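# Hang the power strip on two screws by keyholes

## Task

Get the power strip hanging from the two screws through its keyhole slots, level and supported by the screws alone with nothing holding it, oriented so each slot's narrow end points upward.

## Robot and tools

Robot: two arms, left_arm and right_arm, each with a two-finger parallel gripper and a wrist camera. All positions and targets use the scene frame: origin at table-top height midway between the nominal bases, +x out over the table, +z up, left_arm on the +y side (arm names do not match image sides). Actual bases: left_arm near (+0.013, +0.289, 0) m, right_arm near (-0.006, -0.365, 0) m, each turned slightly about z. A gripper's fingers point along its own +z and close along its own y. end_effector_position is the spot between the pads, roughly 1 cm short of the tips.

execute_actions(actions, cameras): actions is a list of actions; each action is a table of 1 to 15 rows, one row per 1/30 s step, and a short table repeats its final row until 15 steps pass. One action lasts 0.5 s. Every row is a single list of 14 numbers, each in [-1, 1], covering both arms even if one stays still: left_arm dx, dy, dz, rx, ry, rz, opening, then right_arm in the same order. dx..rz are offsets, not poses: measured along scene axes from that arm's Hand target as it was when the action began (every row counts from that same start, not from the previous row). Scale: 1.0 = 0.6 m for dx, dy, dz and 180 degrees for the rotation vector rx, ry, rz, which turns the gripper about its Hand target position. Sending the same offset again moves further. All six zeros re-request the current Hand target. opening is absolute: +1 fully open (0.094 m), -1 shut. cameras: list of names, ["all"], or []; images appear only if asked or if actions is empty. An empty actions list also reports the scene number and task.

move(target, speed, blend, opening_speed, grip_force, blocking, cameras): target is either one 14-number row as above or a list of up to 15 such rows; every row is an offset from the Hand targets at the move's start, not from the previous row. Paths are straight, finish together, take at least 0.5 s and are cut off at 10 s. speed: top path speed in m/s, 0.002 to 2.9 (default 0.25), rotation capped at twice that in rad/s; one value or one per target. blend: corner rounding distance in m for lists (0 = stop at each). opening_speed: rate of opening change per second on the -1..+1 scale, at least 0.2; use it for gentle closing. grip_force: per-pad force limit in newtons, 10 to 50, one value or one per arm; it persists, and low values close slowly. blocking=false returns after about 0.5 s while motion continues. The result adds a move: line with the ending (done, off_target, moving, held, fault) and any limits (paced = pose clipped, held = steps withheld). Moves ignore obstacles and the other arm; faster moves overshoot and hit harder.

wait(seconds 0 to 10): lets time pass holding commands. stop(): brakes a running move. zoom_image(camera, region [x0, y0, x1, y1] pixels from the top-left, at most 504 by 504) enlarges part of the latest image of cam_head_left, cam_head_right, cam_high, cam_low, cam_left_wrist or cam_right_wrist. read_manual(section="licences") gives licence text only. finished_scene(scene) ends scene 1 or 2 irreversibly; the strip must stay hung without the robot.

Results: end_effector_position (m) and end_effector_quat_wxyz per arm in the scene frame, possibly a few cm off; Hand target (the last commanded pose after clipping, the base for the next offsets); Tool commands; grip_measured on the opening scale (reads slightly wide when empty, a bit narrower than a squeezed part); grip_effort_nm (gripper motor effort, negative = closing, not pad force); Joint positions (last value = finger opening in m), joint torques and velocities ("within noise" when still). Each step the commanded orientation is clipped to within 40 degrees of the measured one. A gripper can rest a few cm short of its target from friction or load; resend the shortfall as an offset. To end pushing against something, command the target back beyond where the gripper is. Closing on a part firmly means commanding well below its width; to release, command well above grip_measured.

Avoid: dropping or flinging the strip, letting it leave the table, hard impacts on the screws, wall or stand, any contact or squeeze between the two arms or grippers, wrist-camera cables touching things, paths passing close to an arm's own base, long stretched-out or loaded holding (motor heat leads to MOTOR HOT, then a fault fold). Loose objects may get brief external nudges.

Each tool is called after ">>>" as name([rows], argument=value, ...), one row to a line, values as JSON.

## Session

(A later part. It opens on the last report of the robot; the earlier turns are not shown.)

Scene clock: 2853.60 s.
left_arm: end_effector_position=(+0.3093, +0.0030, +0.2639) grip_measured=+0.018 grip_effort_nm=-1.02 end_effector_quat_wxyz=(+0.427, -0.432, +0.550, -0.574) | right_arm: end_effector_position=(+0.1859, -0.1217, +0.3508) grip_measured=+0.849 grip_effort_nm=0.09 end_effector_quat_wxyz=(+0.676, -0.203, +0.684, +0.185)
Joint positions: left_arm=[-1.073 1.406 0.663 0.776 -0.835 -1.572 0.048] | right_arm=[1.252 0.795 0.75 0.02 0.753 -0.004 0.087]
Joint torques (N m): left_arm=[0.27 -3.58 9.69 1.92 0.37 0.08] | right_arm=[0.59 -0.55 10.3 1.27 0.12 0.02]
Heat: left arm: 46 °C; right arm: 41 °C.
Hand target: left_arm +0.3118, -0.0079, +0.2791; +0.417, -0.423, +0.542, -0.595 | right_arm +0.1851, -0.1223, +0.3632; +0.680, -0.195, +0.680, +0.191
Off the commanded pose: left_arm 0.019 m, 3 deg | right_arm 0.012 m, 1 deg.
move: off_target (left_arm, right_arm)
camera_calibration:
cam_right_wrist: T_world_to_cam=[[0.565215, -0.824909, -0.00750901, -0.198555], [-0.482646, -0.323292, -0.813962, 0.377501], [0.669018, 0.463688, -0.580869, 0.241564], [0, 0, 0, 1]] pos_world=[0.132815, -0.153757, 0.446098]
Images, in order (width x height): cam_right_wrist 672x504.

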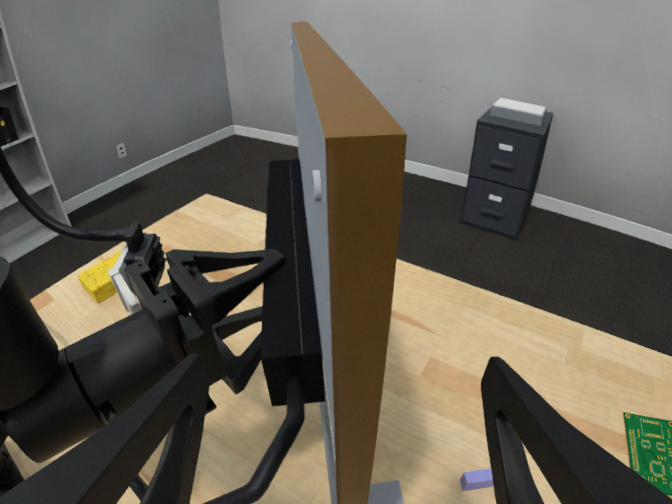

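>>> move([
  [-0.006,0.0075,-0.02,0,0,0,-0.4, 0,0,0,0,0,0,0.85],
  [-0.006,0.0075,-0.04,0.006,0.005,0,-0.4, 0,0,0,0,0,0,0.85],
], speed=0.04, cameras=["cam_head_left", "cam_right_wrist"])

>>> zoom_image(camera="cam_right_wrist", region=[220, 90, 380, 390])

>>> zoom_image(camera="cam_head_left", region=[410, 120, 540, 260])

Scene clock: 2860.03 s.
left_arm: end_effector_position=(+0.3095, +0.0032, +0.2564) grip_measured=+0.018 grip_effort_nm=-1.02 end_effector_quat_wxyz=(+0.428, -0.432, +0.549, -0.574) | right_arm: end_effector_position=(+0.1859, -0.1217, +0.3508) grip_measured=+0.849 grip_effort_nm=0.09 end_effector_quat_wxyz=(+0.676, -0.203, +0.684, +0.185)
Joint positions: left_arm=[-1.073 1.427 0.643 0.822 -0.838 -1.569 0.048] | right_arm=[1.252 0.795 0.75 0.02 0.753 -0.004 0.087]
Joint torques (N m): left_arm=[0.01 -3.78 5.65 2.01 0.33 -0.02] | right_arm=[0.58 -0.54 10.3 1.27 0.12 0.02]
Heat: left arm: 46 °C; right arm: 41 °C.
Hand target: left_arm +0.3082, -0.0034, +0.2549; +0.416, -0.424, +0.551, -0.586 | right_arm +0.1851, -0.1223, +0.3632; +0.680, -0.195, +0.680, +0.191
Off the commanded pose: left_arm 0.007 m, 2 deg | right_arm 0.012 m, 1 deg.
move: off_target (right_arm)
camera_calibration:
cam_right_wrist: T_world_to_cam=[[0.565215, -0.824909, -0.00750901, -0.198555], [-0.482646, -0.323292, -0.813962, 0.377501], [0.669018, 0.463688, -0.580869, 0.241564], [0, 0, 0, 1]] pos_world=[0.132815, -0.153757, 0.446098]
Images, in order (width x height): cam_head_left 896x504, cam_right_wrist 672x504.

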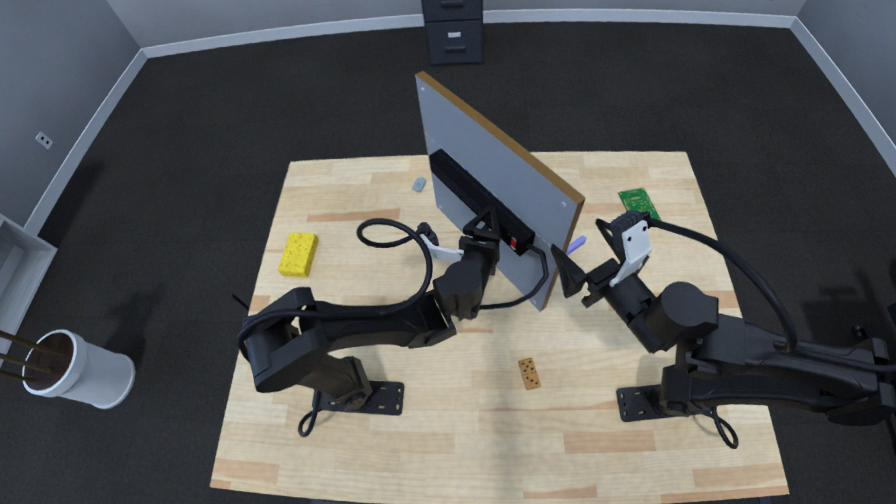

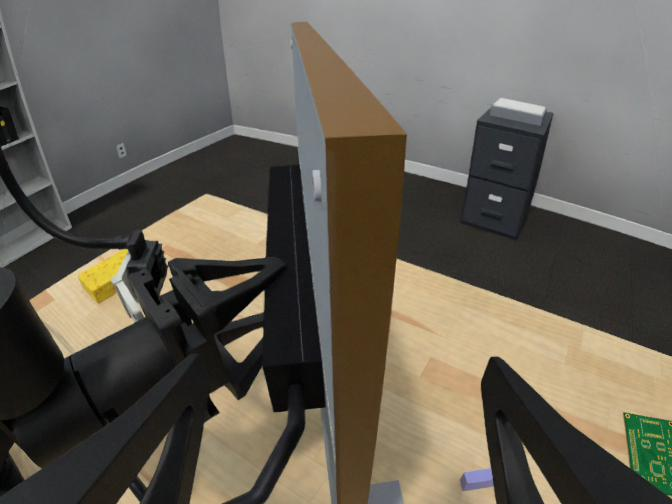

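Scaled by 1.680 from the camera's 672x504 image, which has a finer 960x720 frame.

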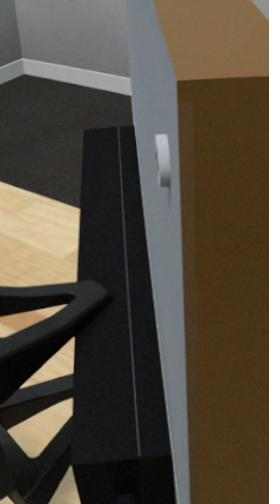

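Scaled by 3.600 from the camera's 896x504 image, which has a finer 1280x720 frame.

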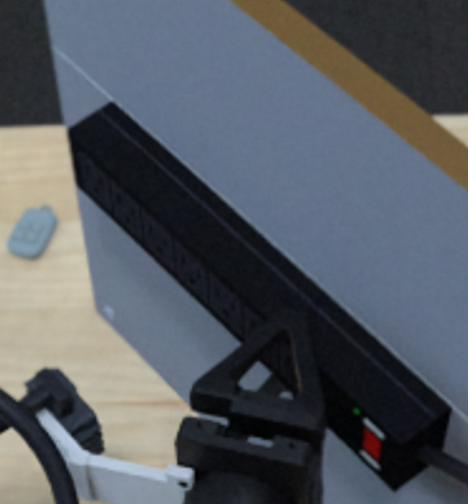

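>>> move([
  [0,0,-0.02,0,0,0,-0.4, 0,0,0,0,0,0,0.85],
  [-0.0104,0.013,-0.012,0,0,0,-0.4, 0,0,0,0,0,0,0.85],
], speed=0.04, cameras=["cam_right_wrist"])

>>> zoom_image(camera="cam_right_wrist", region=[220, 90, 380, 390])

Scene clock: 2867.50 s.
left_arm: end_effector_position=(+0.3083, +0.0033, +0.2546) grip_measured=+0.018 grip_effort_nm=-1.02 end_effector_quat_wxyz=(+0.425, -0.430, +0.538, -0.587) | right_arm: end_effector_position=(+0.1859, -0.1217, +0.3508) grip_measured=+0.849 grip_effort_nm=0.09 end_effector_quat_wxyz=(+0.676, -0.203, +0.684, +0.185)
Joint positions: left_arm=[-1.073 1.446 0.615 0.907 -0.829 -1.562 0.048] | right_arm=[1.252 0.795 0.75 0.02 0.753 -0.004 0.087]
Joint torques (N m): left_arm=[-0.53 -6.52 3.62 1.5 0.22 -0.1] | right_arm=[0.57 -0.53 10.3 1.27 0.12 0.02]
Heat: left arm: 47 °C; right arm: 41 °C.
Hand target: left_arm +0.3020, +0.0043, +0.2479; +0.416, -0.424, +0.551, -0.587 | right_arm +0.1851, -0.1223, +0.3632; +0.680, -0.195, +0.680, +0.191
Off the commanded pose: left_arm 0.009 m, 2 deg | right_arm 0.012 m, 1 deg.
move: off_target (right_arm)
camera_calibration:
cam_right_wrist: T_world_to_cam=[[0.565215, -0.824909, -0.00750901, -0.198555], [-0.482646, -0.323292, -0.813962, 0.377501], [0.669018, 0.463688, -0.580869, 0.241564], [0, 0, 0, 1]] pos_world=[0.132815, -0.153757, 0.446098]
Images, in order (width x height): cam_right_wrist 672x504.

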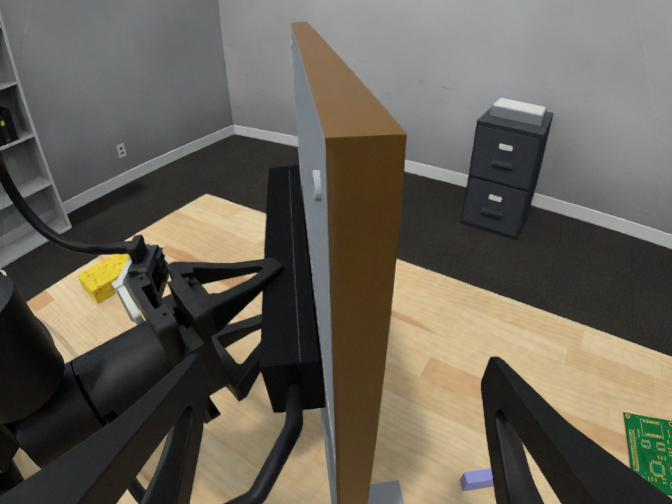

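Scaled by 1.680 from the camera's 672x504 image, which has a finer 960x720 frame.

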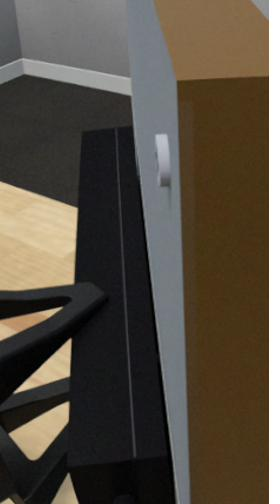

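>>> move([
  [-0.0083,0.0104,0,0,0,0,-0.4, 0,0,0,0,0,0,0.85],
], speed=0.04, cameras=["cam_right_wrist"])

>>> zoom_image(camera="cam_right_wrist", region=[220, 90, 380, 390])

Scene clock: 2872.37 s.
left_arm: end_effector_position=(+0.3082, +0.0038, +0.2546) grip_measured=+0.018 grip_effort_nm=-1.02 end_effector_quat_wxyz=(+0.420, -0.423, +0.543, -0.591) | right_arm: end_effector_position=(+0.1859, -0.1217, +0.3508) grip_measured=+0.849 grip_effort_nm=0.09 end_effector_quat_wxyz=(+0.676, -0.203, +0.684, +0.185)
Joint positions: left_arm=[-1.063 1.433 0.604 0.905 -0.799 -1.562 0.048] | right_arm=[1.252 0.795 0.75 0.02 0.753 -0.004 0.087]
Joint torques (N m): left_arm=[-1.46 -7.64 2.28 1.45 -0.14 -0.07] | right_arm=[0.58 -0.53 10.3 1.27 0.13 0.02]
Heat: left arm: 46 °C; right arm: 41 °C.
Hand target: left_arm +0.2970, +0.0106, +0.2478; +0.416, -0.424, +0.551, -0.587 | right_arm +0.1851, -0.1223, +0.3632; +0.680, -0.195, +0.680, +0.191
Off the commanded pose: left_arm 0.015 m, 1 deg | right_arm 0.012 m, 1 deg.
move: off_target (left_arm, right_arm)
camera_calibration:
cam_right_wrist: T_world_to_cam=[[0.565215, -0.824909, -0.00750901, -0.198555], [-0.482646, -0.323292, -0.813962, 0.377501], [0.669018, 0.463688, -0.580869, 0.241564], [0, 0, 0, 1]] pos_world=[0.132815, -0.153757, 0.446098]
Images, in order (width x height): cam_right_wrist 672x504.

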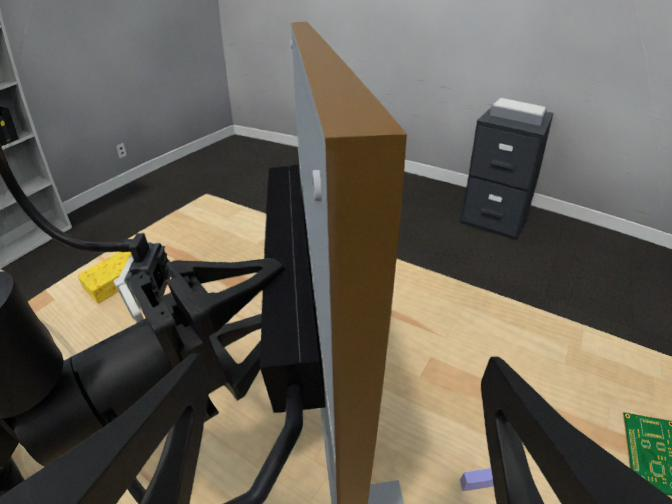

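Scaled by 1.680 from the camera's 672x504 image, which has a finer 960x720 frame.

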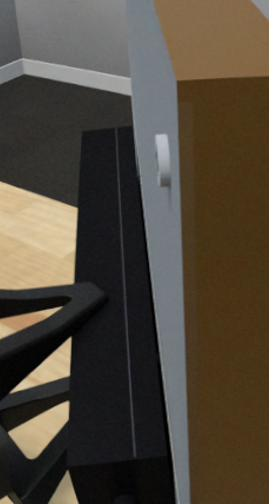

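>>> move([
  [0.0175,-0.0105,0.030,0,0,0,-0.4, 0,0,0,0,0,0,0.85],
  [0.0175,-0.0105,0.030,0,0,0,0.75, 0,0,0,0,0,0,0.85],
], speed=0.05, opening_speed=0.5, cameras=["cam_head_left", "cam_right_wrist"])

>>> zoom_image(camera="cam_right_wrist", region=[150, 90, 380, 430])

Scene clock: 2883.13 s.
left_arm: end_effector_position=(+0.3085, +0.0037, +0.2530) grip_measured=+0.748 grip_effort_nm=0.11 end_effector_quat_wxyz=(+0.417, -0.424, +0.557, -0.580) | right_arm: end_effector_position=(+0.1859, -0.1217, +0.3508) grip_measured=+0.849 grip_effort_nm=0.09 end_effector_quat_wxyz=(+0.676, -0.203, +0.684, +0.185)
Joint positions: left_arm=[-1.059 1.409 0.619 0.819 -0.789 -1.578 0.082] | right_arm=[1.252 0.795 0.75 0.02 0.753 -0.004 0.087]
Joint torques (N m): left_arm=[-0.21 -6.26 8.09 1.48 -0.05 0.08] | right_arm=[0.58 -0.55 10.3 1.27 0.12 0.02]
Heat: left arm: 44 °C; right arm: 41 °C.
Hand target: left_arm +0.3074, +0.0042, +0.2658; +0.416, -0.424, +0.551, -0.587 | right_arm +0.1851, -0.1223, +0.3632; +0.680, -0.195, +0.680, +0.191
Off the commanded pose: left_arm 0.013 m, 1 deg | right_arm 0.012 m, 1 deg.
move: off_target (left_arm, right_arm)
camera_calibration:
cam_right_wrist: T_world_to_cam=[[0.565215, -0.824909, -0.00750901, -0.198555], [-0.482646, -0.323292, -0.813962, 0.377501], [0.669018, 0.463688, -0.580869, 0.241564], [0, 0, 0, 1]] pos_world=[0.132815, -0.153757, 0.446098]
Images, in order (width x height): cam_head_left 896x504, cam_right_wrist 672x504.

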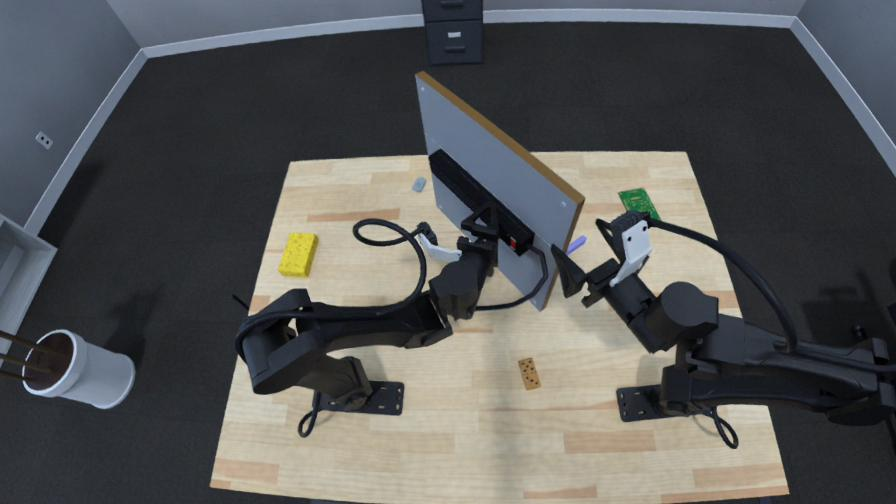

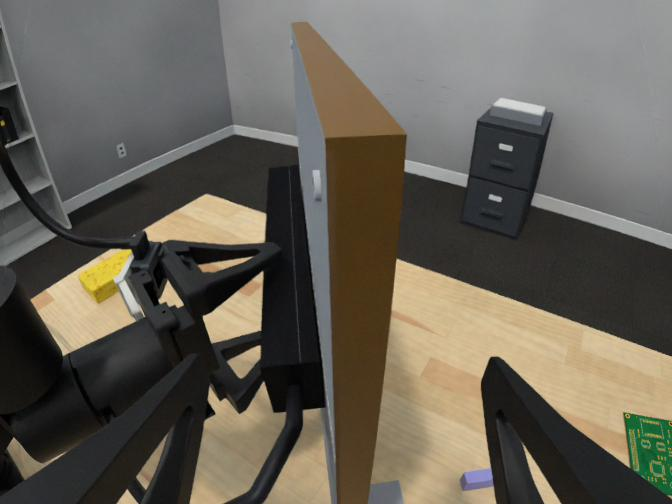

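Scaled by 1.482 from the camera's 672x504 image, which has a finer 960x720 frame.

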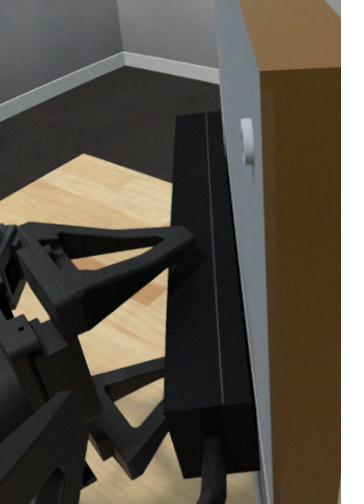

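>>> move([
  [-0.127,0.039,0.005,0,0,0,0.75, 0,0,0,0,0,0,0.85],
], speed=0.08, cameras=["cam_head_left", "cam_right_wrist"])

>>> zoom_image(camera="cam_head_left", region=[410, 120, 540, 260])

Scene clock: 2891.43 s.
left_arm: end_effector_position=(+0.2335, +0.0234, +0.2756) grip_measured=+0.748 grip_effort_nm=0.10 end_effector_quat_wxyz=(-0.406, +0.432, -0.537, +0.600) | right_arm: end_effector_position=(+0.1859, -0.1217, +0.3508) grip_measured=+0.849 grip_effort_nm=0.09 end_effector_quat_wxyz=(+0.676, -0.203, +0.684, +0.185)
Joint positions: left_arm=[-1.323 1.171 0.513 0.759 -1.05 -1.566 0.082] | right_arm=[1.252 0.795 0.75 0.02 0.753 -0.004 0.087]
Joint torques (N m): left_arm=[-0.29 -3.97 4.88 1.3 -0.07 0.21] | right_arm=[0.57 -0.54 10.3 1.27 0.13 0.02]
Heat: left arm: 44 °C; right arm: 41 °C.
Hand target: left_arm +0.2312, +0.0276, +0.2689; -0.416, +0.424, -0.551, +0.587 | right_arm +0.1851, -0.1223, +0.3632; +0.680, -0.195, +0.680, +0.191
Off the commanded pose: left_arm 0.008 m, 3 deg | right_arm 0.012 m, 1 deg.
move: off_target (left_arm, right_arm)
camera_calibration:
cam_right_wrist: T_world_to_cam=[[0.565215, -0.824909, -0.00750901, -0.198555], [-0.482646, -0.323292, -0.813962, 0.377501], [0.669018, 0.463688, -0.580869, 0.241564], [0, 0, 0, 1]] pos_world=[0.132815, -0.153757, 0.446098]
Images, in order (width x height): cam_head_left 896x504, cam_right_wrist 672x504.

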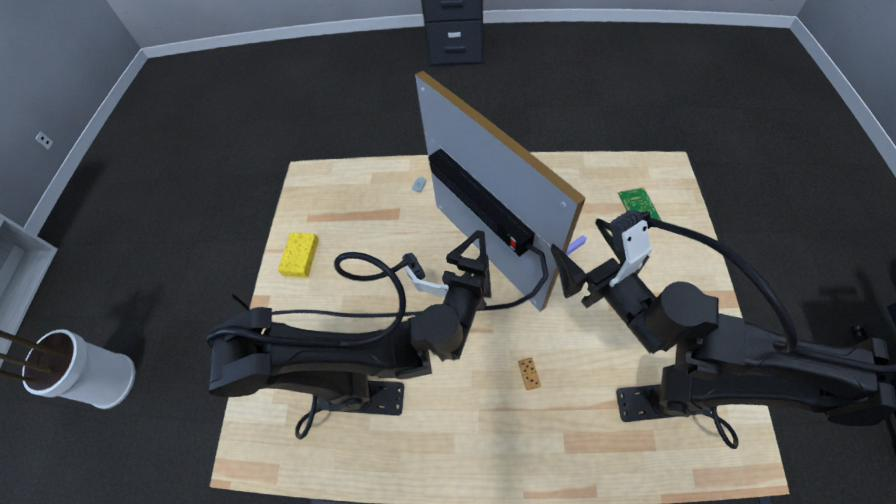

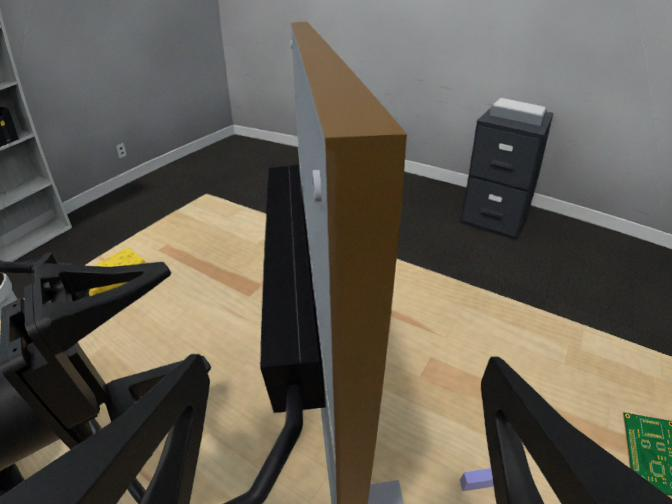

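Scaled by 3.600 from the camera's 896x504 image, which has a finer 1280x720 frame.

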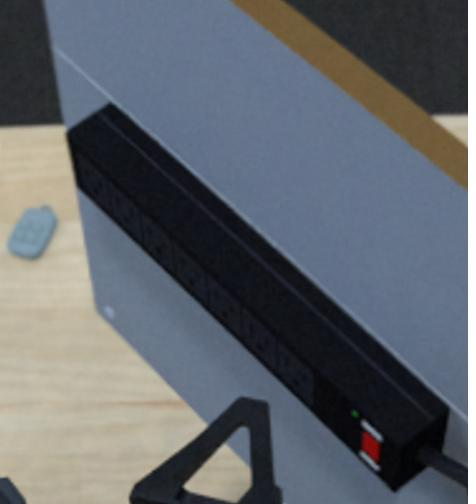

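>>> finished_scene(scene=2)

The scene is finished: the task was done.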